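## Task

Carry the mug from the desk to the coffee table and leave it upright there. It must not drop more than a few centimetres or take a hard knock. Nothing standing on the floor may be left toppled, and the robot itself must not fall or finish tilted.

## Robot and tools

ROBOT. TidyBot++: a wheeled base (0.54 m long, 0.50 m wide, 0.38 m tall) on four powered casters, carrying one seven-joint arm with a two-finger gripper. The shoulder sits 0.12 m ahead of the base centre, 0.68 m above the floor. Segments: upper arm 0.42 m, forearm 0.31 m, hand 0.31 m. The arm starts folded, hand down, poking up to 0.08 m past the base front. base_camera (644x364, pinhole) is fixed on the base about 0.35 m up, looking forward and down; wrist_camera (644x476, fisheye) looks along the hand.

FRAMES. Base frame: metres, origin on the floor below the base centre, x forward, y left, z up. hand_pose and hand_target use it; they give the point between the finger pads, with the hand's z axis along the fingers and its y axis the closing direction. Odometry frame: the base frame as it was when the scene began. base_odometry counts wheel turns only (slip looks like travel); heading in rad, left positive, -3.142 to 3.142. base_tilt is in degrees, positive when leaning forward or right.

move. Optional parts, all starting together:
- base: object with any of translate_m (forward +), strafe_m (left +), each -2 to 2 m, and rotate_rad (counter-clockwise +), -6.3 to 6.3 rad. These are offsets from where the base last reported itself, measured along its axes at that moment.
- joints: object of absolute targets by name: joint_1_rad (any angle; positive turns the arm clockwise from above, opposite to heading), joint_2_rad -2.249 to 2.249 (shoulder, 0 = upper arm vertical), joint_3_rad (any angle), joint_4_rad -2.579 to 2.579 (elbow, 0 = straight), joint_5_rad (any), joint_6_rad -2.099 to 2.099 (wrist), joint_7_rad (any; hand down, 1.57 puts fingers opening left/right), all in radians, and gripper_pos 0 (open) to 1 (closed). Unlimited joints go the short way round, so send steps under half a turn.
- target: one list of seven numbers [x, y, z, qw, qx, qy, qz], an absolute hand pose in the base frame, metres plus unit quaternion. With target, joints may contain only gripper_pos.
- speeds: top speeds for this action: translate_m and strafe_m 0.05 to 0.5 m/s (name only one if both are moving), rotate_rad 0.1 to 1.57 rad/s.
- cameras: list from base_camera, wrist_camera, all; blocking: true (default) waits until everything rests, false returns in about 0.5 s.
A move with no action just reports state, images and the scene number. Actions run at most 15 s; base moves time out after 14 s.

wait(seconds 0 to 10, cameras) lets time pass and reports. stop(cameras) brakes all running motions. zoom_image(camera, region [x0, y0, x1, y1] in image pixels, at most 504x504) enlarges part of the latest image. finished_scene(scene) ends the current scene irreversibly; later calls go to the next one.

RESULTS. move: done, or the worst status. base_status, joint_status, hand_status: done, moving, off_target (rested away from target, may still push), not_followed (a check withheld targets), contact_stop, time_out, torque_fault, limit_stop_at_motor_heat. Messages: joint command not followed (self-collision, with cause:), pose unreachable, ARM HIT (arm struck base or itself), MOTOR HOT, OVER-TEMPERATURE FAULT. joint_positions in rad; motor_effort in percent of max with the peak of the last action in brackets; on_its_own lists uncommanded behaviour; pictures gives image order. If a call is refused or an uncommanded stop appears, the rest of that reply's move, wait and finished_scene calls are skipped.

HAND TIPS. After a target reads done, the hand is usually within 3 cm; fix it by adding (wanted minus hand_pose) to the last target's x, y, z. To keep a loaded hand still, resend hand_target, not hand_pose. The controller chooses joint angles, preferring a folded shape, and the hand may curve or overshoot. Forward-pointing low poses close to the base work poorly and can drive the arm into the base, which nothing prevents. Unreachable poses wander up to 10 s and end time_out. A downward hand reaches at most about 0.94 m high, only near the base. Gripper gap is roughly 85 x (1 - gripper_pos) mm; closed fingertips reach 20 mm beyond the hand point. Closing on an object gives off_target at the stop reading. Held loads make the arm sag; correct with the offset method, never command a loaded joint to its own reading. Joints may stop slightly short under friction; correct by last command plus (wanted minus read).

AVOID. Dropping or releasing a moving object, slamming, hard knocks, squeezing hard on something still resting on a surface, yanking or twisting the gripper. Do not drive or turn while the arm is caught on furniture above about 0.6 m, and do not swing a stretched arm sideways or reach far out from folded over nearby furniture: the robot can tip. Backing off or retracting the arm rights a lean. Hits can cause a torque fault (arm halts 10 s; limits 104.5 N m joints 1 to 4, 51.3 N m joints 5 to 7). Long holds and straining against unreachable poses heat motors; at 75 °C the arm sinks for 30 to 60 s. A blocked base keeps shoving until it times out. Odometry drifts a few centimetres over many moves, so check images. Time passes while you think, so work efficiently.

Each tool is called after "Request:" as name(argument=value, ...) on one line, values as JSON.

## Session

Request:
move()

Scene clock: 0.00 s.
base_odometry: x=+0.000 y=+0.000 heading=+0.000
base_tilt: forward=-0.2 right=-0.4
base_status: not commanded
joint_positions: joint_1_rad=-0.019 joint_2_rad=-0.368 joint_3_rad=+3.098 joint_4_rad=-2.538 joint_5_rad=+0.036 joint_6_rad=-0.919 joint_7_rad=+1.609 gripper_pos=+0.000
joint_status: not commanded
motor_effort: joint_1_rad=+0 joint_2_rad=-1 joint_3_rad=+1 joint_4_rad=+15 joint_5_rad=+0 joint_6_rad=+1 joint_7_rad=+1
hand_pose: x=+0.2435 y=-0.0016 z=+0.5862 quat_wxyz=(+0.022, +0.998, +0.060, +0.026) (m; base frame)
hand_target: x=+0.2429 y=-0.0017 z=+0.5859 quat_wxyz=(+0.022, +0.998, +0.060, +0.026) (m; base frame)
hand_status: not commanded
pictures: base_camera, wrist_camera

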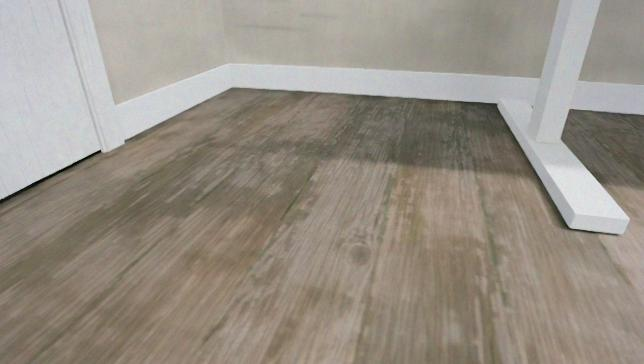

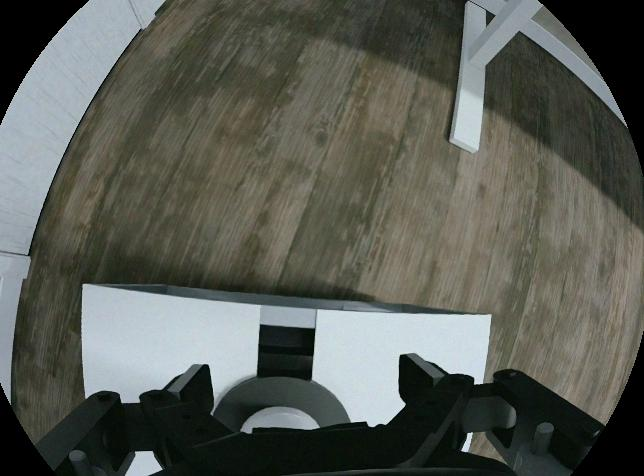

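Request:
move(joints={"joint_2_rad":-0.37,"joint_4_rad":-1.5,"joint_6_rad":-0.8}, cameras=["all"])

Request:
move(base={"rotate_rad":-1.2}, cameras=["all"])

Request:
move(base={"rotate_rad":-1.2}, cameras=["all"])

Request:
move(base={"rotate_rad":-1.3}, cameras=["all"])

Scene clock: 8.47 s.
move: done
base_odometry: x=+0.000 y=+0.000 heading=+0.000
base_tilt: forward=-0.2 right=-0.4
base_status: not commanded
joint_positions: joint_1_rad=-0.019 joint_2_rad=-0.368 joint_3_rad=+3.098 joint_4_rad=-1.507 joint_5_rad=+0.036 joint_6_rad=-0.867 joint_7_rad=+1.609 gripper_pos=+0.000
joint_status: all done
motor_effort: joint_1_rad=+0(0) joint_2_rad=-6(7) joint_3_rad=+1(1) joint_4_rad=+22(22) joint_5_rad=+0(0) joint_6_rad=+9(9) joint_7_rad=+1(1)
hand_pose: x=+0.5345 y=+0.0239 z=+1.0743 quat_wxyz=(+0.019, +0.842, +0.048, +0.538) (m; base frame)
hand_target: x=+0.5414 y=+0.0252 z=+1.0986 quat_wxyz=(+0.018, +0.820, +0.048, +0.569) (m; base frame)
hand_status: not commanded
pictures: base_camera, wrist_camera
camera_calibration:
wrist_camera: T_world_to_cam=[[0.00809418, -0.997786, 0.0660125, -0.0506461], [-0.406261, -0.0636023, -0.911541, 1.25667], [0.913721, -0.0194401, -0.405877, 0.0802156], [0, 0, 0, 1]] pos_world=[0.437653, 0.0309527, 1.18141]

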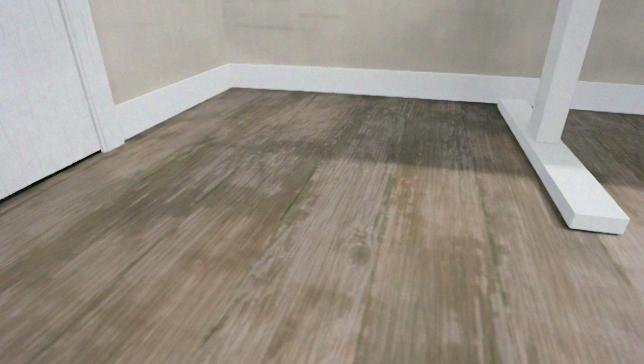

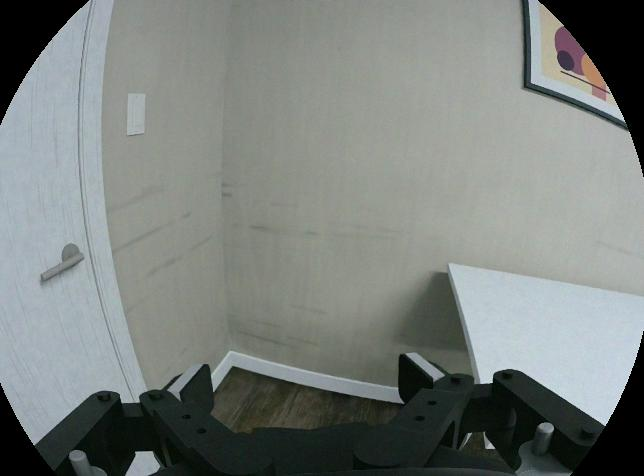

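Scene clock: 10.50 s.
move: done
base_odometry: x=+0.000 y=+0.000 heading=-1.199
base_tilt: forward=-0.1 right=-0.4
base_status: done
joint_positions: joint_1_rad=-0.019 joint_2_rad=-0.368 joint_3_rad=+3.098 joint_4_rad=-1.507 joint_5_rad=+0.036 joint_6_rad=-0.865 joint_7_rad=+1.609 gripper_pos=+0.000
joint_status: not commanded
motor_effort: joint_1_rad=+0(1) joint_2_rad=-6(8) joint_3_rad=+1(3) joint_4_rad=+21(22) joint_5_rad=+0(1) joint_6_rad=+9(9) joint_7_rad=+1(1)
hand_pose: x=+0.5347 y=+0.0239 z=+1.0749 quat_wxyz=(+0.019, +0.841, +0.048, +0.538) (m; base frame)
hand_target: x=+0.5414 y=+0.0252 z=+1.0986 quat_wxyz=(+0.018, +0.820, +0.048, +0.569) (m; base frame)
hand_status: not commanded
pictures: base_camera, wrist_camera
camera_calibration:
wrist_camera: T_world_to_cam=[[0.00800871, -0.997794, 0.0659002, -0.0504966], [-0.404375, -0.063505, -0.912386, 1.25716], [0.914558, -0.0193413, -0.403991, 0.0776522], [0, 0, 0, 1]] pos_world=[0.437752, 0.0309527, 1.18172]

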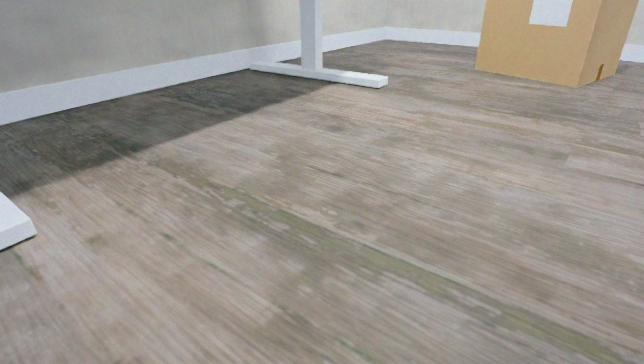

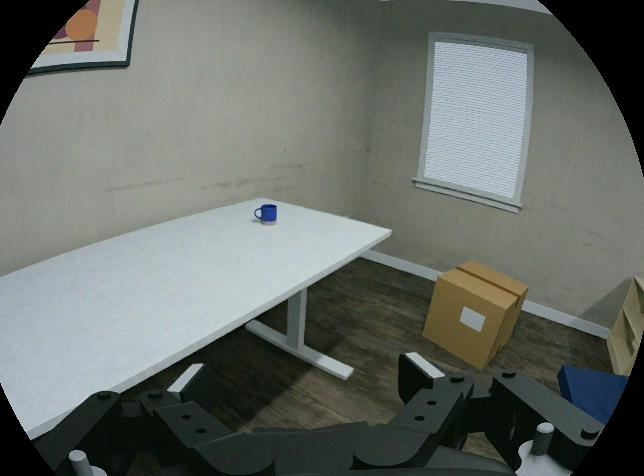

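Scene clock: 12.53 s.
move: done
base_odometry: x=+0.000 y=+0.000 heading=-2.398
base_tilt: forward=-0.1 right=-0.3
base_status: done
joint_positions: joint_1_rad=-0.019 joint_2_rad=-0.368 joint_3_rad=+3.098 joint_4_rad=-1.507 joint_5_rad=+0.036 joint_6_rad=-0.864 joint_7_rad=+1.609 gripper_pos=+0.000
joint_status: not commanded
motor_effort: joint_1_rad=+0(1) joint_2_rad=-6(8) joint_3_rad=+1(3) joint_4_rad=+20(22) joint_5_rad=+0(1) joint_6_rad=+9(9) joint_7_rad=+1(1)
hand_pose: x=+0.5348 y=+0.0239 z=+1.0750 quat_wxyz=(+0.019, +0.841, +0.048, +0.539) (m; base frame)
hand_target: x=+0.5414 y=+0.0252 z=+1.0986 quat_wxyz=(+0.018, +0.820, +0.048, +0.569) (m; base frame)
hand_status: not commanded
pictures: base_camera, wrist_camera
camera_calibration:
wrist_camera: T_world_to_cam=[[0.00797939, -0.997794, 0.0659024, -0.0504931], [-0.403967, -0.0635039, -0.912567, 1.25729], [0.914739, -0.0193407, -0.403583, 0.0771312], [0, 0, 0, 1]] pos_world=[0.437751, 0.0309527, 1.18182]

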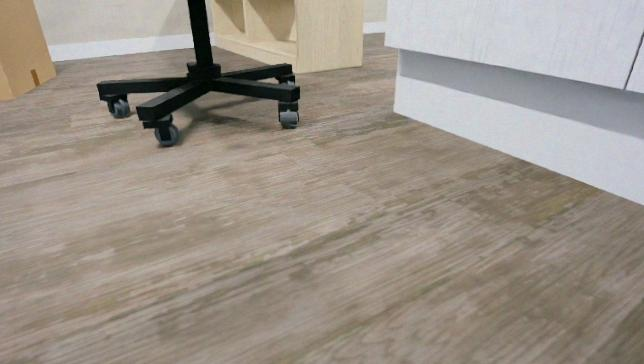

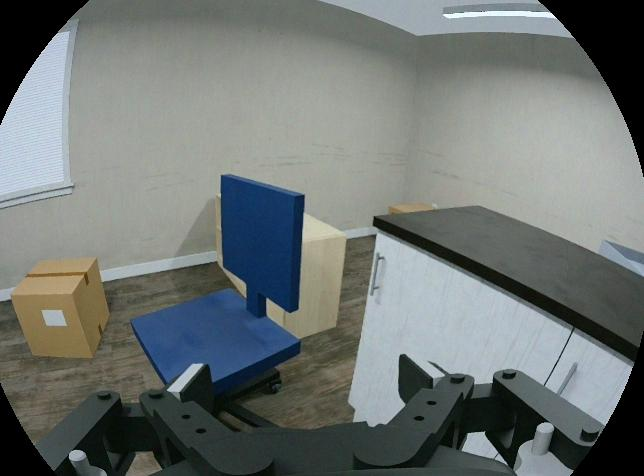

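Scene clock: 14.63 s.
move: done
base_odometry: x=+0.000 y=+0.000 heading=+2.586
base_tilt: forward=-0.2 right=-0.3
base_status: done
joint_positions: joint_1_rad=-0.019 joint_2_rad=-0.368 joint_3_rad=+3.098 joint_4_rad=-1.507 joint_5_rad=+0.036 joint_6_rad=-0.864 joint_7_rad=+1.609 gripper_pos=+0.000
joint_status: not commanded
motor_effort: joint_1_rad=+0(1) joint_2_rad=-6(8) joint_3_rad=+1(3) joint_4_rad=+21(22) joint_5_rad=+0(1) joint_6_rad=+9(9) joint_7_rad=+1(1)
hand_pose: x=+0.5348 y=+0.0239 z=+1.0751 quat_wxyz=(+0.019, +0.841, +0.048, +0.539) (m; base frame)
hand_target: x=+0.5414 y=+0.0252 z=+1.0986 quat_wxyz=(+0.018, +0.820, +0.048, +0.569) (m; base frame)
hand_status: not commanded
pictures: base_camera, wrist_camera
camera_calibration:
wrist_camera: T_world_to_cam=[[0.0079645, -0.997794, 0.065903, -0.0504939], [-0.403763, -0.0635027, -0.912657, 1.2574], [0.914829, -0.0193404, -0.403378, 0.0768909], [0, 0, 0, 1]] pos_world=[0.437751, 0.0309527, 1.18192]

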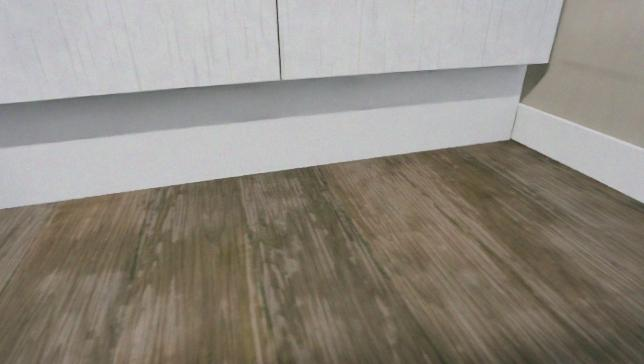

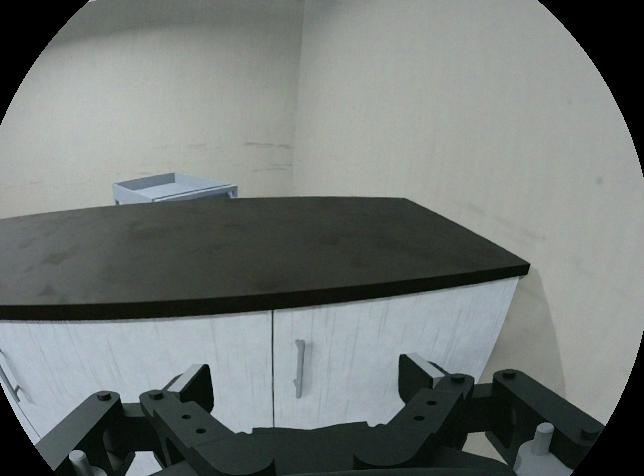

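Request:
move(base={"rotate_rad":-2.876})

Request:
move(base={"translate_m":0.30,"strafe_m":-1.22}, cameras=["all"])

Scene clock: 38.27 s.
move: done
base_odometry: x=+0.000 y=+0.000 heading=-0.289
base_tilt: forward=-0.1 right=-0.4
base_status: done
joint_positions: joint_1_rad=-0.019 joint_2_rad=-0.368 joint_3_rad=+3.098 joint_4_rad=-1.507 joint_5_rad=+0.036 joint_6_rad=-0.863 joint_7_rad=+1.609 gripper_pos=+0.000
joint_status: not commanded
motor_effort: joint_1_rad=+0(1) joint_2_rad=-6(9) joint_3_rad=+1(3) joint_4_rad=+21(22) joint_5_rad=+0(1) joint_6_rad=+9(9) joint_7_rad=+1(1)
hand_pose: x=+0.5349 y=+0.0239 z=+1.0752 quat_wxyz=(+0.019, +0.841, +0.048, +0.539) (m; base frame)
hand_target: x=+0.5414 y=+0.0252 z=+1.0986 quat_wxyz=(+0.018, +0.820, +0.048, +0.569) (m; base frame)
hand_status: not commanded
camera_calibration:
wrist_camera: T_world_to_cam=[[0.00792915, -0.997794, 0.065909, -0.0504922], [-0.403272, -0.0635043, -0.912874, 1.25753], [0.915046, -0.0193409, -0.402886, 0.0762548], [0, 0, 0, 1]] pos_world=[0.437751, 0.0309527, 1.18202]

Scene clock: 42.07 s.
move: done
base_odometry: x=-0.061 y=-1.255 heading=-0.290
base_tilt: forward=-0.1 right=-0.4
base_status: done
joint_positions: joint_1_rad=-0.019 joint_2_rad=-0.368 joint_3_rad=+3.098 joint_4_rad=-1.507 joint_5_rad=+0.036 joint_6_rad=-0.863 joint_7_rad=+1.609 gripper_pos=+0.000
joint_status: not commanded
motor_effort: joint_1_rad=+0(1) joint_2_rad=-6(7) joint_3_rad=+2(4) joint_4_rad=+21(22) joint_5_rad=+0(1) joint_6_rad=+9(9) joint_7_rad=+0(1)
hand_pose: x=+0.5349 y=+0.0239 z=+1.0752 quat_wxyz=(+0.019, +0.841, +0.048, +0.539) (m; base frame)
hand_target: x=+0.5414 y=+0.0252 z=+1.0986 quat_wxyz=(+0.018, +0.820, +0.048, +0.569) (m; base frame)
hand_status: not commanded
pictures: base_camera, wrist_camera
camera_calibration:
wrist_camera: T_world_to_cam=[[0.00802044, -0.997796, 0.0658688, -0.0504844], [-0.403266, -0.0635045, -0.912877, 1.25753], [0.915048, -0.019241, -0.402886, 0.0762521], [0, 0, 0, 1]] pos_world=[0.43775, 0.0309529, 1.18202]

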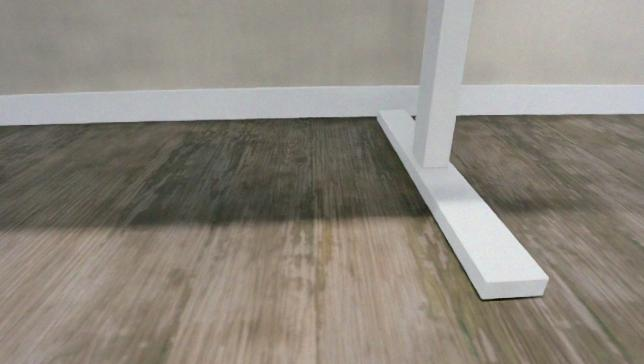

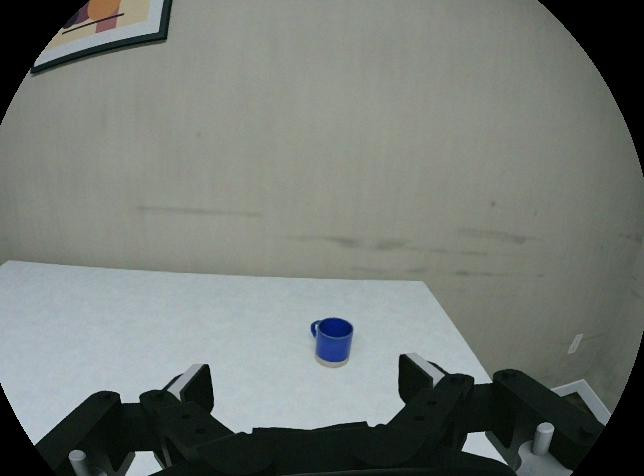

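Request:
move(joints={"joint_2_rad":-0.9,"joint_4_rad":-1.5,"joint_6_rad":-1.25})

Request:
move(base={"rotate_rad":-1.2}, cameras=["all"])

Request:
move(base={"rotate_rad":-1.3}, cameras=["all"])

Scene clock: 48.90 s.
move: done
base_odometry: x=-0.061 y=-1.255 heading=-0.290
base_tilt: forward=-0.2 right=-0.4
base_status: not commanded
joint_positions: joint_1_rad=-0.019 joint_2_rad=-0.888 joint_3_rad=+3.098 joint_4_rad=-1.504 joint_5_rad=+0.036 joint_6_rad=-1.175 joint_7_rad=+1.609 gripper_pos=+0.000
joint_status: all done
motor_effort: joint_1_rad=+0(0) joint_2_rad=+14(16) joint_3_rad=+2(2) joint_4_rad=+16(23) joint_5_rad=+0(1) joint_6_rad=+10(10) joint_7_rad=+1(1)
hand_pose: x=+0.2775 y=+0.0138 z=+1.1354 quat_wxyz=(+0.028, +0.779, +0.039, +0.625) (m; base frame)
hand_target: x=+0.2655 y=+0.0124 z=+1.1167 quat_wxyz=(+0.028, +0.797, +0.038, +0.602) (m; base frame)
hand_status: not commanded
camera_calibration:
wrist_camera: T_world_to_cam=[[-0.022368, -0.997702, 0.0639583, -0.0519352], [-0.203001, -0.058109, -0.977453, 1.22562], [0.978923, -0.0348472, -0.201235, 0.0893215], [0, 0, 0, 1]] pos_world=[0.160202, 0.0225164, 1.21928]

Scene clock: 50.93 s.
move: done
base_odometry: x=-0.061 y=-1.255 heading=-1.489
base_tilt: forward=-0.2 right=-0.4
base_status: done
joint_positions: joint_1_rad=-0.019 joint_2_rad=-0.888 joint_3_rad=+3.098 joint_4_rad=-1.504 joint_5_rad=+0.036 joint_6_rad=-1.178 joint_7_rad=+1.609 gripper_pos=+0.000
joint_status: not commanded
motor_effort: joint_1_rad=+0(1) joint_2_rad=+14(15) joint_3_rad=+2(2) joint_4_rad=+16(16) joint_5_rad=+0(1) joint_6_rad=+9(10) joint_7_rad=+1(1)
hand_pose: x=+0.2773 y=+0.0137 z=+1.1346 quat_wxyz=(+0.028, +0.780, +0.039, +0.624) (m; base frame)
hand_target: x=+0.2655 y=+0.0124 z=+1.1167 quat_wxyz=(+0.028, +0.797, +0.038, +0.602) (m; base frame)
hand_status: not commanded
pictures: base_camera, wrist_camera
camera_calibration:
wrist_camera: T_world_to_cam=[[-0.0223916, -0.997695, 0.064059, -0.0520223], [-0.205602, -0.05811, -0.976909, 1.22488], [0.97838, -0.0350452, -0.203827, 0.0924669], [0, 0, 0, 1]] pos_world=[0.160205, 0.0225161, 1.21878]

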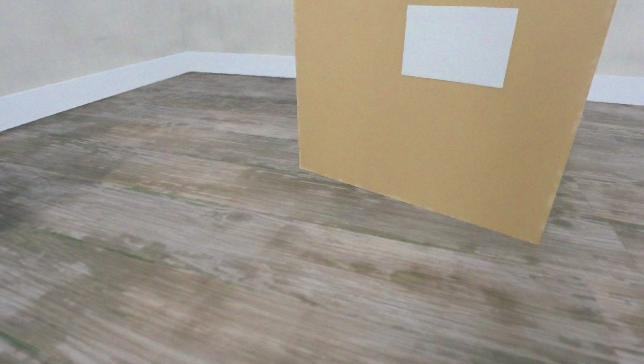

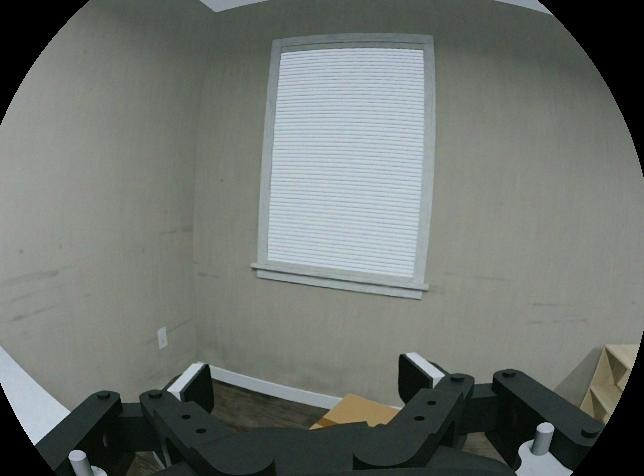

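Scene clock: 53.03 s.
move: done
base_odometry: x=-0.061 y=-1.255 heading=-2.788
base_tilt: forward=-0.2 right=-0.4
base_status: done
joint_positions: joint_1_rad=-0.019 joint_2_rad=-0.888 joint_3_rad=+3.098 joint_4_rad=-1.504 joint_5_rad=+0.036 joint_6_rad=-1.178 joint_7_rad=+1.609 gripper_pos=+0.000
joint_status: not commanded
motor_effort: joint_1_rad=+0(1) joint_2_rad=+14(14) joint_3_rad=+2(2) joint_4_rad=+15(17) joint_5_rad=+0(1) joint_6_rad=+9(10) joint_7_rad=+1(1)
hand_pose: x=+0.2773 y=+0.0137 z=+1.1345 quat_wxyz=(+0.028, +0.780, +0.039, +0.624) (m; base frame)
hand_target: x=+0.2655 y=+0.0124 z=+1.1167 quat_wxyz=(+0.028, +0.797, +0.038, +0.602) (m; base frame)
hand_status: not commanded
pictures: base_camera, wrist_camera
camera_calibration:
wrist_camera: T_world_to_cam=[[-0.0223595, -0.997695, 0.0640667, -0.0520367], [-0.2061, -0.0581063, -0.976804, 1.22483], [0.978275, -0.035045, -0.204326, 0.0930913], [0, 0, 0, 1]] pos_world=[0.160206, 0.0225161, 1.21878]

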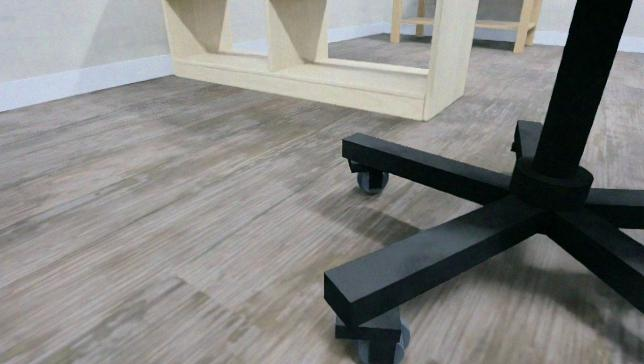

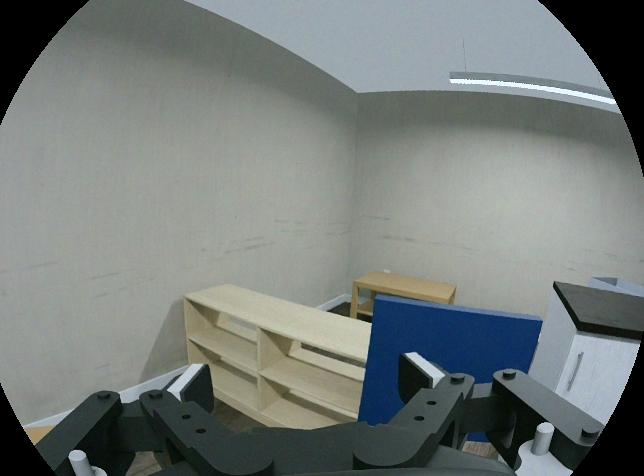

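Request:
move(base={"rotate_rad":1.016})

Request:
move(base={"translate_m":-0.80,"strafe_m":-0.10})

Request:
move(base={"translate_m":0.1,"strafe_m":-0.588}, cameras=["all"])

Scene clock: 76.33 s.
move: done
base_odometry: x=-0.061 y=-1.255 heading=-1.773
base_tilt: forward=-0.2 right=-0.4
base_status: done
joint_positions: joint_1_rad=-0.019 joint_2_rad=-0.888 joint_3_rad=+3.098 joint_4_rad=-1.504 joint_5_rad=+0.036 joint_6_rad=-1.178 joint_7_rad=+1.609 gripper_pos=+0.000
joint_status: not commanded
motor_effort: joint_1_rad=+0(1) joint_2_rad=+14(15) joint_3_rad=+2(2) joint_4_rad=+16(16) joint_5_rad=+0(1) joint_6_rad=+9(10) joint_7_rad=+1(1)
hand_pose: x=+0.2772 y=+0.0137 z=+1.1343 quat_wxyz=(+0.028, +0.780, +0.039, +0.623) (m; base frame)
hand_target: x=+0.2655 y=+0.0124 z=+1.1167 quat_wxyz=(+0.028, +0.797, +0.038, +0.602) (m; base frame)
hand_status: not commanded
camera_calibration:
wrist_camera: T_world_to_cam=[[-0.0224312, -0.997692, 0.0640972, -0.0520562], [-0.206509, -0.0581068, -0.976718, 1.22469], [0.978188, -0.0351456, -0.204729, 0.093577], [0, 0, 0, 1]] pos_world=[0.160207, 0.0225159, 1.21868]

Scene clock: 79.23 s.
move: done
base_odometry: x=+0.002 y=-0.451 heading=-1.772
base_tilt: forward=-0.2 right=-0.4
base_status: done
joint_positions: joint_1_rad=-0.019 joint_2_rad=-0.892 joint_3_rad=+3.098 joint_4_rad=-1.504 joint_5_rad=+0.036 joint_6_rad=-1.179 joint_7_rad=+1.609 gripper_pos=+0.000
joint_status: not commanded
motor_effort: joint_1_rad=+0(1) joint_2_rad=+14(16) joint_3_rad=+2(2) joint_4_rad=+15(17) joint_5_rad=+0(1) joint_6_rad=+9(10) joint_7_rad=+1(1)
hand_pose: x=+0.2752 y=+0.0136 z=+1.1349 quat_wxyz=(+0.028, +0.779, +0.038, +0.625) (m; base frame)
hand_target: x=+0.2655 y=+0.0124 z=+1.1167 quat_wxyz=(+0.028, +0.797, +0.038, +0.602) (m; base frame)
hand_status: not commanded
camera_calibration:
wrist_camera: T_world_to_cam=[[-0.022672, -0.997691, 0.0640137, -0.0520747], [-0.202806, -0.0581091, -0.977493, 1.22468], [0.978956, -0.0351441, -0.201021, 0.0912091], [0, 0, 0, 1]] pos_world=[0.157902, 0.0224159, 1.21878]

Scene clock: 81.80 s.
move: done
base_odometry: x=-0.594 y=-0.431 heading=-1.772
base_tilt: forward=-0.2 right=-0.4
base_status: done
joint_positions: joint_1_rad=-0.019 joint_2_rad=-0.892 joint_3_rad=+3.098 joint_4_rad=-1.504 joint_5_rad=+0.036 joint_6_rad=-1.179 joint_7_rad=+1.609 gripper_pos=+0.000
joint_status: not commanded
motor_effort: joint_1_rad=+0(1) joint_2_rad=+14(15) joint_3_rad=+2(4) joint_4_rad=+15(17) joint_5_rad=+0(1) joint_6_rad=+10(10) joint_7_rad=+1(1)
hand_pose: x=+0.2752 y=+0.0137 z=+1.1348 quat_wxyz=(+0.028, +0.779, +0.038, +0.625) (m; base frame)
hand_target: x=+0.2655 y=+0.0124 z=+1.1167 quat_wxyz=(+0.028, +0.797, +0.038, +0.602) (m; base frame)
hand_status: not commanded
pictures: base_camera, wrist_camera
camera_calibration:
wrist_camera: T_world_to_cam=[[-0.0226671, -0.997691, 0.0640208, -0.0519844], [-0.202922, -0.0581129, -0.977469, 1.22467], [0.978932, -0.0351477, -0.201136, 0.0913573], [0, 0, 0, 1]] pos_world=[0.157902, 0.0225159, 1.21878]

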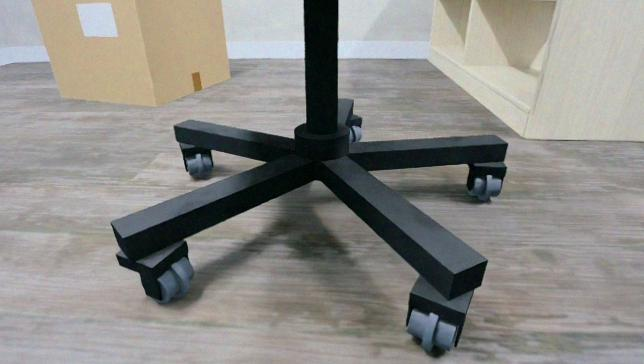

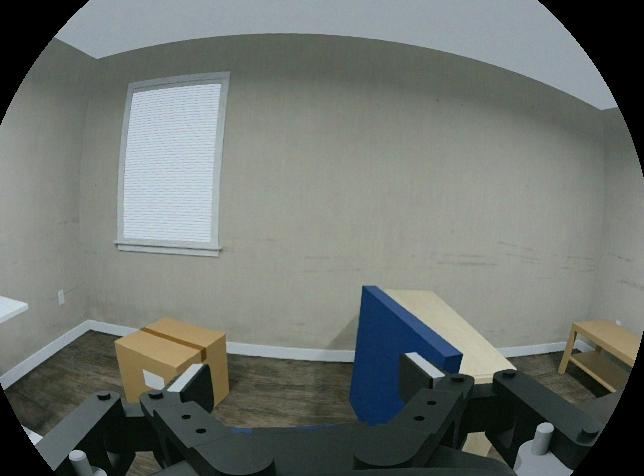

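Request:
move(base={"translate_m":0.82}, speeds={"translate_m":0.15}, cameras=["all"])

Scene clock: 93.43 s.
move: done
base_odometry: x=-0.758 y=-1.235 heading=-1.772
base_tilt: forward=-0.2 right=-0.3
base_status: done
joint_positions: joint_1_rad=-0.019 joint_2_rad=-0.895 joint_3_rad=+3.098 joint_4_rad=-1.504 joint_5_rad=+0.036 joint_6_rad=-1.180 joint_7_rad=+1.609 gripper_pos=+0.000
joint_status: not commanded
motor_effort: joint_1_rad=+0(1) joint_2_rad=+13(18) joint_3_rad=+1(3) joint_4_rad=+16(18) joint_5_rad=+0(1) joint_6_rad=+9(10) joint_7_rad=+1(1)
hand_pose: x=+0.2739 y=+0.0136 z=+1.1352 quat_wxyz=(+0.028, +0.779, +0.038, +0.626) (m; base frame)
hand_target: x=+0.2655 y=+0.0124 z=+1.1167 quat_wxyz=(+0.028, +0.797, +0.038, +0.602) (m; base frame)
hand_status: not commanded
pictures: base_camera, wrist_camera
camera_calibration:
wrist_camera: T_world_to_cam=[[-0.0229345, -0.997694, 0.063888, -0.0519215], [-0.200621, -0.0580119, -0.97795, 1.22469], [0.9794, -0.0352461, -0.198828, 0.0899607], [0, 0, 0, 1]] pos_world=[0.1564, 0.0224155, 1.21889]

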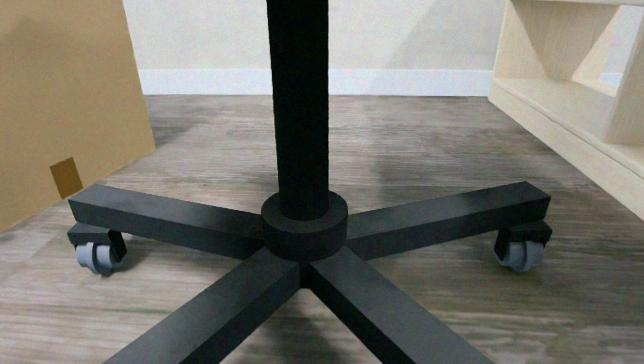

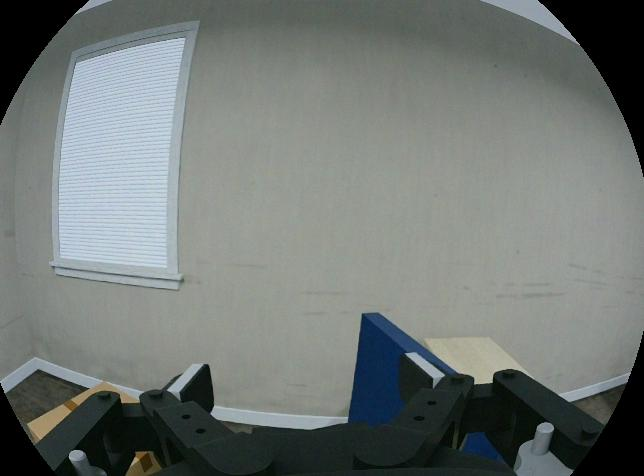

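Request:
move(base={"translate_m":-0.2})

Request:
move(base={"rotate_rad":1.482})

Request:
move(base={"translate_m":0.80}, joints={"joint_2_rad":-0.7,"joint_4_rad":-1.9,"joint_6_rad":-1.1}, cameras=["all"])

Scene clock: 105.60 s.
move: done
base_odometry: x=-0.718 y=-1.039 heading=-1.772
base_tilt: forward=-0.2 right=-0.4
base_status: done
joint_positions: joint_1_rad=-0.019 joint_2_rad=-0.900 joint_3_rad=+3.098 joint_4_rad=-1.503 joint_5_rad=+0.036 joint_6_rad=-1.180 joint_7_rad=+1.609 gripper_pos=+0.000
joint_status: not commanded
motor_effort: joint_1_rad=-1(1) joint_2_rad=+14(17) joint_3_rad=+2(2) joint_4_rad=+16(18) joint_5_rad=+0(1) joint_6_rad=+9(10) joint_7_rad=+1(1)
hand_pose: x=+0.2714 y=+0.0136 z=+1.1364 quat_wxyz=(+0.028, +0.777, +0.038, +0.628) (m; base frame)
hand_target: x=+0.2655 y=+0.0124 z=+1.1167 quat_wxyz=(+0.028, +0.797, +0.038, +0.602) (m; base frame)
hand_status: not commanded
camera_calibration:
wrist_camera: T_world_to_cam=[[-0.0232225, -0.997703, 0.0636351, -0.0516641], [-0.195021, -0.0579085, -0.979088, 1.22502], [0.980524, -0.0351471, -0.193229, 0.0859863], [0, 0, 0, 1]] pos_world=[0.153393, 0.0224156, 1.2193]

Scene clock: 107.83 s.
move: done
base_odometry: x=-0.718 y=-1.039 heading=-0.291
base_tilt: forward=-0.2 right=-0.4
base_status: done
joint_positions: joint_1_rad=-0.019 joint_2_rad=-0.900 joint_3_rad=+3.098 joint_4_rad=-1.503 joint_5_rad=+0.036 joint_6_rad=-1.180 joint_7_rad=+1.609 gripper_pos=+0.000
joint_status: not commanded
motor_effort: joint_1_rad=+0(2) joint_2_rad=+14(15) joint_3_rad=+1(3) joint_4_rad=+16(16) joint_5_rad=+0(1) joint_6_rad=+9(10) joint_7_rad=+1(1)
hand_pose: x=+0.2714 y=+0.0136 z=+1.1364 quat_wxyz=(+0.028, +0.777, +0.038, +0.628) (m; base frame)
hand_target: x=+0.2655 y=+0.0124 z=+1.1167 quat_wxyz=(+0.028, +0.797, +0.038, +0.602) (m; base frame)
hand_status: not commanded
camera_calibration:
wrist_camera: T_world_to_cam=[[-0.0232225, -0.997703, 0.0636351, -0.0516641], [-0.195021, -0.0579085, -0.979088, 1.22502], [0.980524, -0.0351471, -0.193229, 0.0859863], [0, 0, 0, 1]] pos_world=[0.153393, 0.0224156, 1.2193]

Scene clock: 110.73 s.
move: done
base_odometry: x=+0.048 y=-1.268 heading=-0.290
base_tilt: forward=-0.2 right=-0.4
base_status: done
joint_positions: joint_1_rad=-0.019 joint_2_rad=-0.716 joint_3_rad=+3.098 joint_4_rad=-1.887 joint_5_rad=+0.036 joint_6_rad=-1.162 joint_7_rad=+1.609 gripper_pos=+0.000
joint_status: all done
motor_effort: joint_1_rad=+0(1) joint_2_rad=+6(19) joint_3_rad=+1(2) joint_4_rad=+20(21) joint_5_rad=+0(1) joint_6_rad=+7(10) joint_7_rad=+1(1)
hand_pose: x=+0.3569 y=+0.0099 z=+0.9067 quat_wxyz=(+0.028, +0.918, +0.047, +0.393) (m; base frame)
hand_target: x=+0.3725 y=+0.0111 z=+0.9100 quat_wxyz=(+0.028, +0.911, +0.048, +0.408) (m; base frame)
hand_status: not commanded
pictures: base_camera, wrist_camera
camera_calibration:
wrist_camera: T_world_to_cam=[[0.00865442, -0.995886, 0.0902029, -0.0742813], [-0.6773, -0.0722012, -0.732155, 0.965064], [0.735656, -0.0547581, -0.675138, 0.482092], [0, 0, 0, 1]] pos_world=[0.299627, 0.0221016, 1.03876]

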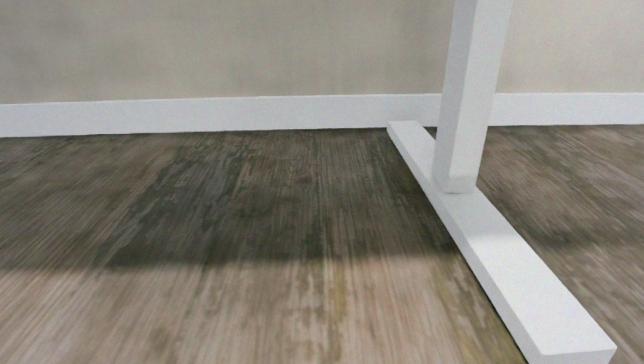

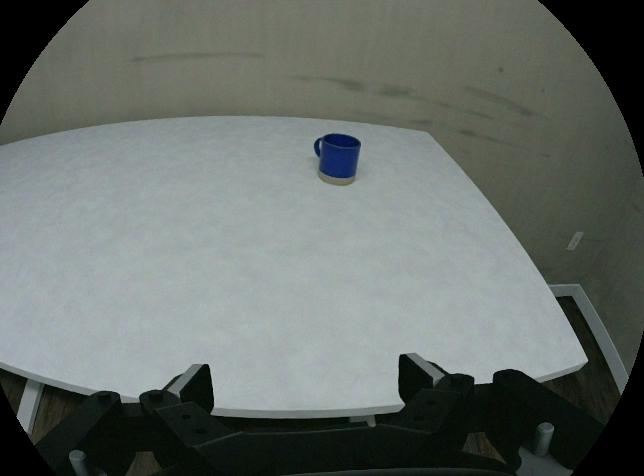

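Request:
move(base={"translate_m":0.15,"strafe_m":0.03}, joints={"gripper_pos":0.6})

Request:
move(target=[0.67, -0.118, 0.95, 0, 0.976, 0, 0.216], cameras=["all"])

Scene clock: 124.60 s.
move: done
base_odometry: x=+0.201 y=-1.283 heading=-0.290
base_tilt: forward=-0.2 right=-0.4
base_status: done
joint_positions: joint_1_rad=-0.019 joint_2_rad=-0.709 joint_3_rad=+3.098 joint_4_rad=-1.887 joint_5_rad=+0.036 joint_6_rad=-1.161 joint_7_rad=+1.609 gripper_pos=+0.600
joint_status: all done
motor_effort: joint_1_rad=+0(0) joint_2_rad=+5(8) joint_3_rad=+1(2) joint_4_rad=+20(21) joint_5_rad=+0(1) joint_6_rad=+7(8) joint_7_rad=+1(1)
hand_pose: x=+0.3588 y=+0.0099 z=+0.9054 quat_wxyz=(+0.028, +0.919, +0.047, +0.391) (m; base frame)
hand_target: x=+0.3725 y=+0.0111 z=+0.9100 quat_wxyz=(+0.028, +0.911, +0.048, +0.408) (m; base frame)
hand_status: not commanded
camera_calibration:
wrist_camera: T_world_to_cam=[[0.00920096, -0.995879, 0.0902273, -0.0743114], [-0.681185, -0.0722991, -0.728533, 0.963512], [0.732054, -0.0547583, -0.679042, 0.484783], [0, 0, 0, 1]] pos_world=[0.302126, 0.0222018, 1.03784]

Scene clock: 127.17 s.
move: done
base_odometry: x=+0.201 y=-1.283 heading=-0.290
base_tilt: forward=-0.2 right=-0.4
base_status: not commanded
joint_positions: joint_1_rad=+0.247 joint_2_rad=+0.398 joint_3_rad=+3.145 joint_4_rad=-0.621 joint_5_rad=-0.087 joint_6_rad=-1.628 joint_7_rad=+1.775 gripper_pos=+0.600
joint_status: not commanded
motor_effort: joint_1_rad=+0(0) joint_2_rad=-30(32) joint_3_rad=+0(2) joint_4_rad=+17(21) joint_5_rad=-1(1) joint_6_rad=+5(8) joint_7_rad=+1(1)
hand_pose: x=+0.6860 y=-0.1155 z=+0.9616 quat_wxyz=(+0.015, +0.969, -0.009, +0.248) (m; base frame)
hand_target: x=+0.6700 y=-0.1180 z=+0.9500 quat_wxyz=(+0.000, +0.976, +0.000, +0.216) (m; base frame)
hand_status: done (0.020 m and 4.3 deg from the pose sent, 0.339 m and 22.1 deg at the start)
pictures: base_camera, wrist_camera
camera_calibration:
wrist_camera: T_world_to_cam=[[-0.0778809, -0.996043, 0.0428138, -0.101962], [-0.868538, 0.0467023, -0.493417, 1.13448], [0.489465, -0.0756132, -0.868739, 0.622878], [0, 0, 0, 1]] pos_world=[0.672521, -0.107444, 1.10525]

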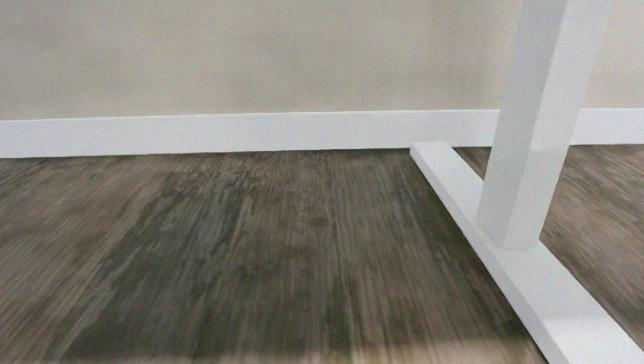

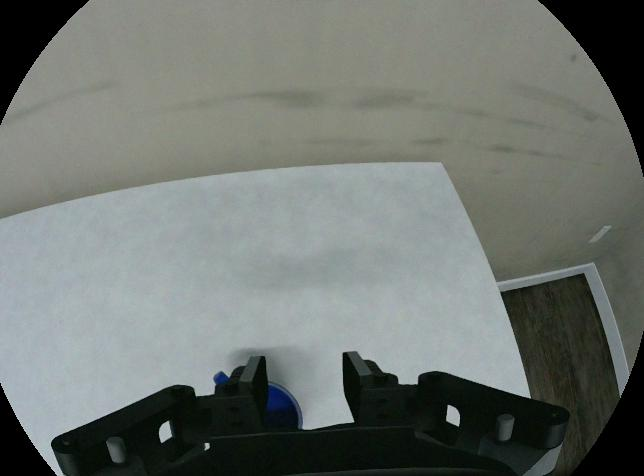

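Request:
move(target=[0.642, -0.117, 0.865, 0, 0.976, 0, 0.216], cameras=["wrist_camera"])

Request:
zoom_image(camera="wrist_camera", region=[200, 330, 420, 470])

Scene clock: 138.00 s.
move: done
base_odometry: x=+0.201 y=-1.283 heading=-0.290
base_tilt: forward=-0.1 right=-0.4
base_status: not commanded
joint_positions: joint_1_rad=+0.247 joint_2_rad=+0.270 joint_3_rad=+3.195 joint_4_rad=-1.134 joint_5_rad=-0.107 joint_6_rad=-1.406 joint_7_rad=+1.847 gripper_pos=+0.600
joint_status: not commanded
motor_effort: joint_1_rad=+0(0) joint_2_rad=-27(31) joint_3_rad=+1(1) joint_4_rad=+19(20) joint_5_rad=-1(1) joint_6_rad=+4(6) joint_7_rad=+1(1)
hand_pose: x=+0.6303 y=-0.1193 z=+0.8466 quat_wxyz=(+0.002, +0.985, -0.010, +0.171) (m; base frame)
hand_target: x=+0.6420 y=-0.1170 z=+0.8650 quat_wxyz=(+0.000, +0.976, +0.000, +0.216) (m; base frame)
hand_status: done (0.022 m and 5.4 deg from the pose sent, 0.106 m and 4.3 deg at the start)
pictures: wrist_camera
camera_calibration:
wrist_camera: T_world_to_cam=[[-0.0694394, -0.99723, 0.0266698, -0.0970336], [-0.93469, 0.0556956, -0.351073, 0.951706], [0.348615, -0.0493064, -0.935968, 0.698883], [0, 0, 0, 1]] pos_world=[0.63917, -0.115311, 0.990839]

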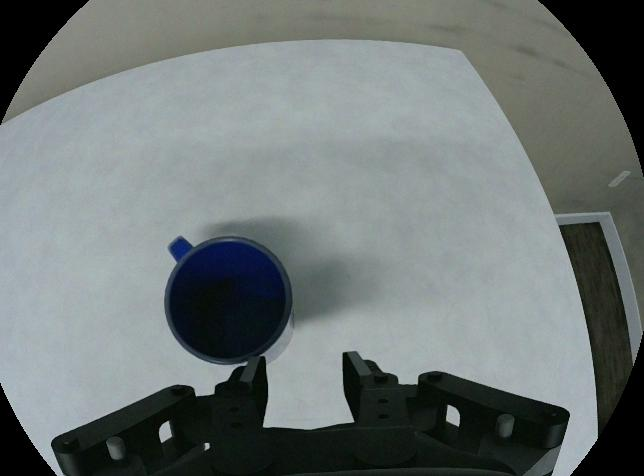

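Scaled by 2.291.

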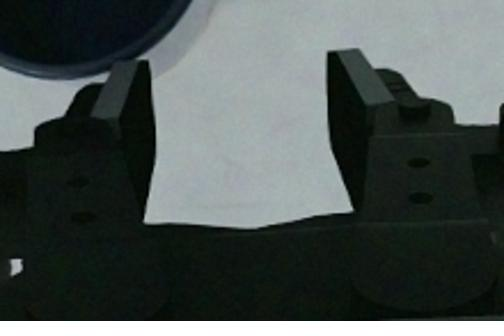

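Request:
move(target=[0.685, -0.111, 0.895, 0, 0.982, 0, 0.19], cameras=["wrist_camera"])

Request:
zoom_image(camera="wrist_camera", region=[150, 300, 420, 470])

Scene clock: 143.03 s.
move: done
base_odometry: x=+0.201 y=-1.283 heading=-0.290
base_tilt: forward=-0.1 right=-0.4
base_status: not commanded
joint_positions: joint_1_rad=+0.247 joint_2_rad=+0.404 joint_3_rad=+3.195 joint_4_rad=-0.777 joint_5_rad=-0.107 joint_6_rad=-1.513 joint_7_rad=+1.842 gripper_pos=+0.600
joint_status: not commanded
motor_effort: joint_1_rad=+0(0) joint_2_rad=-31(32) joint_3_rad=+0(1) joint_4_rad=+19(20) joint_5_rad=-1(1) joint_6_rad=+5(5) joint_7_rad=+1(1)
hand_pose: x=+0.6954 y=-0.1347 z=+0.9081 quat_wxyz=(+0.021, +0.974, -0.001, +0.224) (m; base frame)
hand_target: x=+0.6850 y=-0.1110 z=+0.8950 quat_wxyz=(+0.000, +0.982, +0.000, +0.190) (m; base frame)
hand_status: done (0.029 m and 4.7 deg from the pose sent, 0.074 m and 2.5 deg at the start)
pictures: wrist_camera
camera_calibration:
wrist_camera: T_world_to_cam=[[-0.0622949, -0.9962, 0.0608678, -0.145388], [-0.891843, 0.0281846, -0.451467, 1.09266], [0.448036, -0.0824085, -0.890209, 0.617763], [0, 0, 0, 1]] pos_world=[0.688641, -0.124722, 1.05209]

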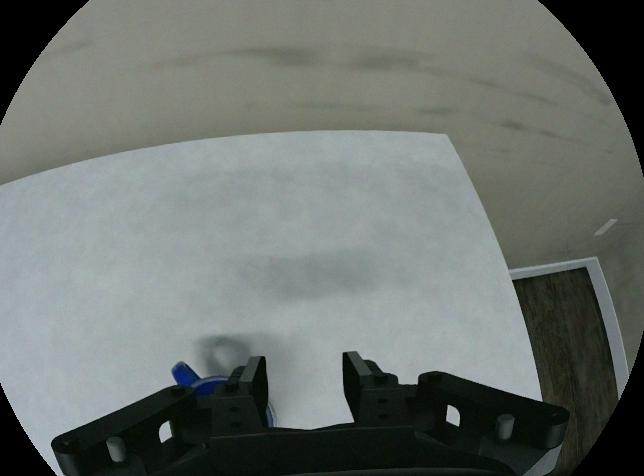

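Scaled by 1.867.

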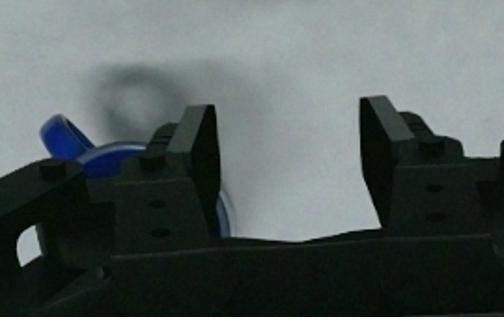

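Request:
move(target=[0.672, -0.089, 0.870, 0, 0.982, 0, 0.19], cameras=["wrist_camera"])

Request:
zoom_image(camera="wrist_camera", region=[150, 300, 420, 470])

Scene clock: 147.60 s.
move: done
base_odometry: x=+0.201 y=-1.283 heading=-0.290
base_tilt: forward=-0.2 right=-0.4
base_status: not commanded
joint_positions: joint_1_rad=+0.194 joint_2_rad=+0.381 joint_3_rad=+3.195 joint_4_rad=-0.952 joint_5_rad=-0.107 joint_6_rad=-1.512 joint_7_rad=+1.820 gripper_pos=+0.600
joint_status: not commanded
motor_effort: joint_1_rad=+0(1) joint_2_rad=-31(32) joint_3_rad=+0(1) joint_4_rad=+19(20) joint_5_rad=-1(1) joint_6_rad=+3(5) joint_7_rad=+1(1)
hand_pose: x=+0.6650 y=-0.0964 z=+0.8499 quat_wxyz=(-0.006, +0.988, +0.009, +0.154) (m; base frame)
hand_target: x=+0.6720 y=-0.0890 z=+0.8700 quat_wxyz=(+0.000, +0.982, +0.000, +0.190) (m; base frame)
hand_status: done (0.023 m and 4.4 deg from the pose sent, 0.064 m and 4.7 deg at the start)
pictures: wrist_camera
camera_calibration:
wrist_camera: T_world_to_cam=[[-0.0273815, -0.999459, 0.0182096, -0.0928588], [-0.947942, 0.0201799, -0.317803, 0.961151], [0.317264, -0.0259636, -0.947982, 0.724211], [0, 0, 0, 1]] pos_world=[0.678806, -0.0934014, 0.993686]

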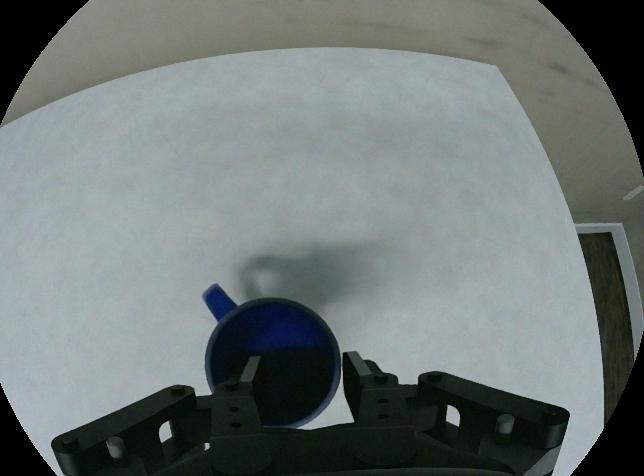

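Scaled by 1.867.

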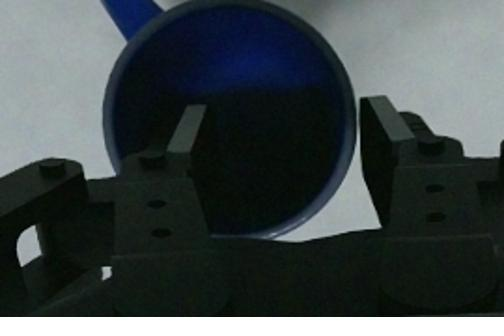

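Request:
move(target=[0.687, -0.106, 0.872, 0, 0.982, 0, 0.19], cameras=["wrist_camera"])

Request:
zoom_image(camera="wrist_camera", region=[150, 300, 420, 470])

Scene clock: 154.03 s.
move: done
base_odometry: x=+0.201 y=-1.283 heading=-0.290
base_tilt: forward=-0.1 right=-0.4
base_status: not commanded
joint_positions: joint_1_rad=+0.200 joint_2_rad=+0.387 joint_3_rad=+3.195 joint_4_rad=-0.883 joint_5_rad=-0.107 joint_6_rad=-1.512 joint_7_rad=+1.820 gripper_pos=+0.600
joint_status: not commanded
motor_effort: joint_1_rad=+0(1) joint_2_rad=-31(32) joint_3_rad=+0(1) joint_4_rad=+19(20) joint_5_rad=-1(1) joint_6_rad=+4(4) joint_7_rad=+1(1)
hand_pose: x=+0.6794 y=-0.1030 z=+0.8743 quat_wxyz=(+0.002, +0.983, +0.008, +0.184) (m; base frame)
hand_target: x=+0.6870 y=-0.1060 z=+0.8720 quat_wxyz=(+0.000, +0.982, +0.000, +0.190) (m; base frame)
hand_status: done (0.009 m and 1.2 deg from the pose sent, 0.033 m and 4.4 deg at the start)
pictures: wrist_camera
camera_calibration:
wrist_camera: T_world_to_cam=[[-0.0341765, -0.99891, 0.0317801, -0.106701], [-0.926828, 0.0197809, -0.374964, 1.01827], [0.373927, -0.0422697, -0.926494, 0.683626], [0, 0, 0, 1]] pos_world=[0.684487, -0.0978303, 1.01858]

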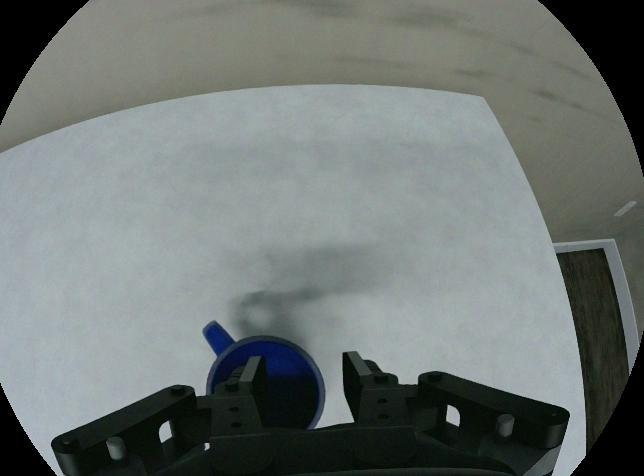

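Scaled by 1.867.

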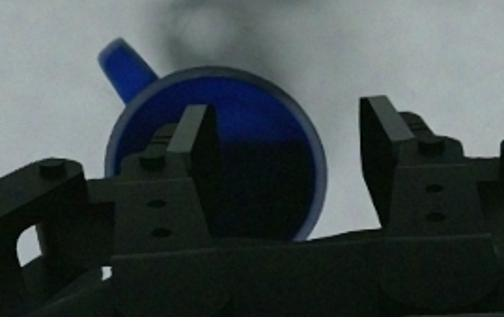

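Request:
move(target=[0.690, -0.113, 0.838, 0, 0.982, 0, 0.19], cameras=["wrist_camera"])

Request:
zoom_image(camera="wrist_camera", region=[150, 300, 420, 470])

Scene clock: 157.20 s.
move: done
base_odometry: x=+0.201 y=-1.283 heading=-0.290
base_tilt: forward=-0.2 right=-0.4
base_status: not commanded
joint_positions: joint_1_rad=+0.204 joint_2_rad=+0.387 joint_3_rad=+3.195 joint_4_rad=-0.993 joint_5_rad=-0.107 joint_6_rad=-1.446 joint_7_rad=+1.820 gripper_pos=+0.600
joint_status: not commanded
motor_effort: joint_1_rad=+0(1) joint_2_rad=-31(33) joint_3_rad=+0(0) joint_4_rad=+19(20) joint_5_rad=-1(1) joint_6_rad=+3(4) joint_7_rad=+1(1)
hand_pose: x=+0.6745 y=-0.1054 z=+0.8364 quat_wxyz=(-0.003, +0.987, +0.001, +0.163) (m; base frame)
hand_target: x=+0.6900 y=-0.1130 z=+0.8380 quat_wxyz=(+0.000, +0.982, +0.000, +0.190) (m; base frame)
hand_status: done (0.017 m and 3.1 deg from the pose sent, 0.039 m and 1.2 deg at the start)
pictures: wrist_camera
camera_calibration:
wrist_camera: T_world_to_cam=[[-0.0451774, -0.998761, 0.020856, -0.0914852], [-0.94147, 0.035586, -0.335214, 0.977926], [0.334056, -0.0347793, -0.941911, 0.690826], [0, 0, 0, 1]] pos_world=[0.68578, -0.102146, 0.980419]

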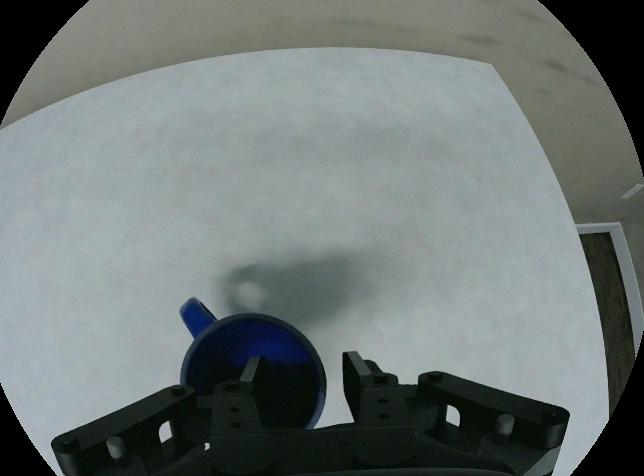

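Scaled by 1.867.

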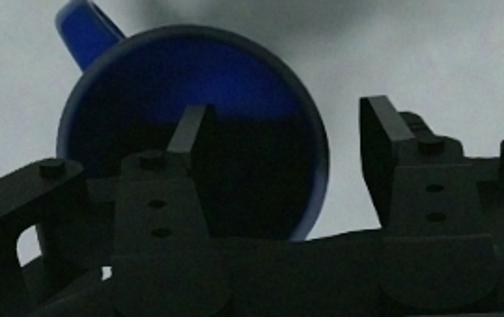

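Request:
move(target=[0.694, -0.125, 0.808, 0, 0.982, 0, 0.19], cameras=["wrist_camera"])

Request:
zoom_image(camera="wrist_camera", region=[150, 300, 420, 470])

Scene clock: 160.97 s.
move: done
base_odometry: x=+0.201 y=-1.283 heading=-0.290
base_tilt: forward=-0.1 right=-0.4
base_status: not commanded
joint_positions: joint_1_rad=+0.232 joint_2_rad=+0.390 joint_3_rad=+3.195 joint_4_rad=-1.077 joint_5_rad=-0.107 joint_6_rad=-1.358 joint_7_rad=+1.829 gripper_pos=+0.600
joint_status: not commanded
motor_effort: joint_1_rad=+0(1) joint_2_rad=-32(33) joint_3_rad=+0(1) joint_4_rad=+20(21) joint_5_rad=-1(1) joint_6_rad=+4(4) joint_7_rad=+1(1)
hand_pose: x=+0.6768 y=-0.1230 z=+0.8091 quat_wxyz=(+0.000, +0.986, -0.013, +0.164) (m; base frame)
hand_target: x=+0.6940 y=-0.1250 z=+0.8080 quat_wxyz=(+0.000, +0.982, +0.000, +0.190) (m; base frame)
hand_status: done (0.017 m and 3.3 deg from the pose sent, 0.040 m and 3.1 deg at the start)
pictures: wrist_camera
camera_calibration:
wrist_camera: T_world_to_cam=[[-0.0731945, -0.997059, 0.0227279, -0.0907802], [-0.939569, 0.0612962, -0.336827, 0.974712], [0.334443, -0.0460083, -0.941292, 0.661691], [0, 0, 0, 1]] pos_world=[0.687867, -0.119816, 0.953217]

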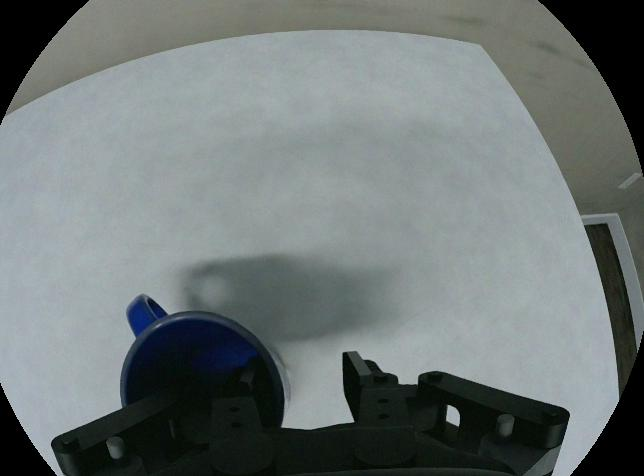

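Scaled by 1.867.

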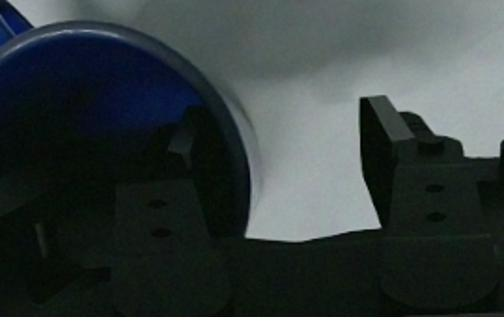

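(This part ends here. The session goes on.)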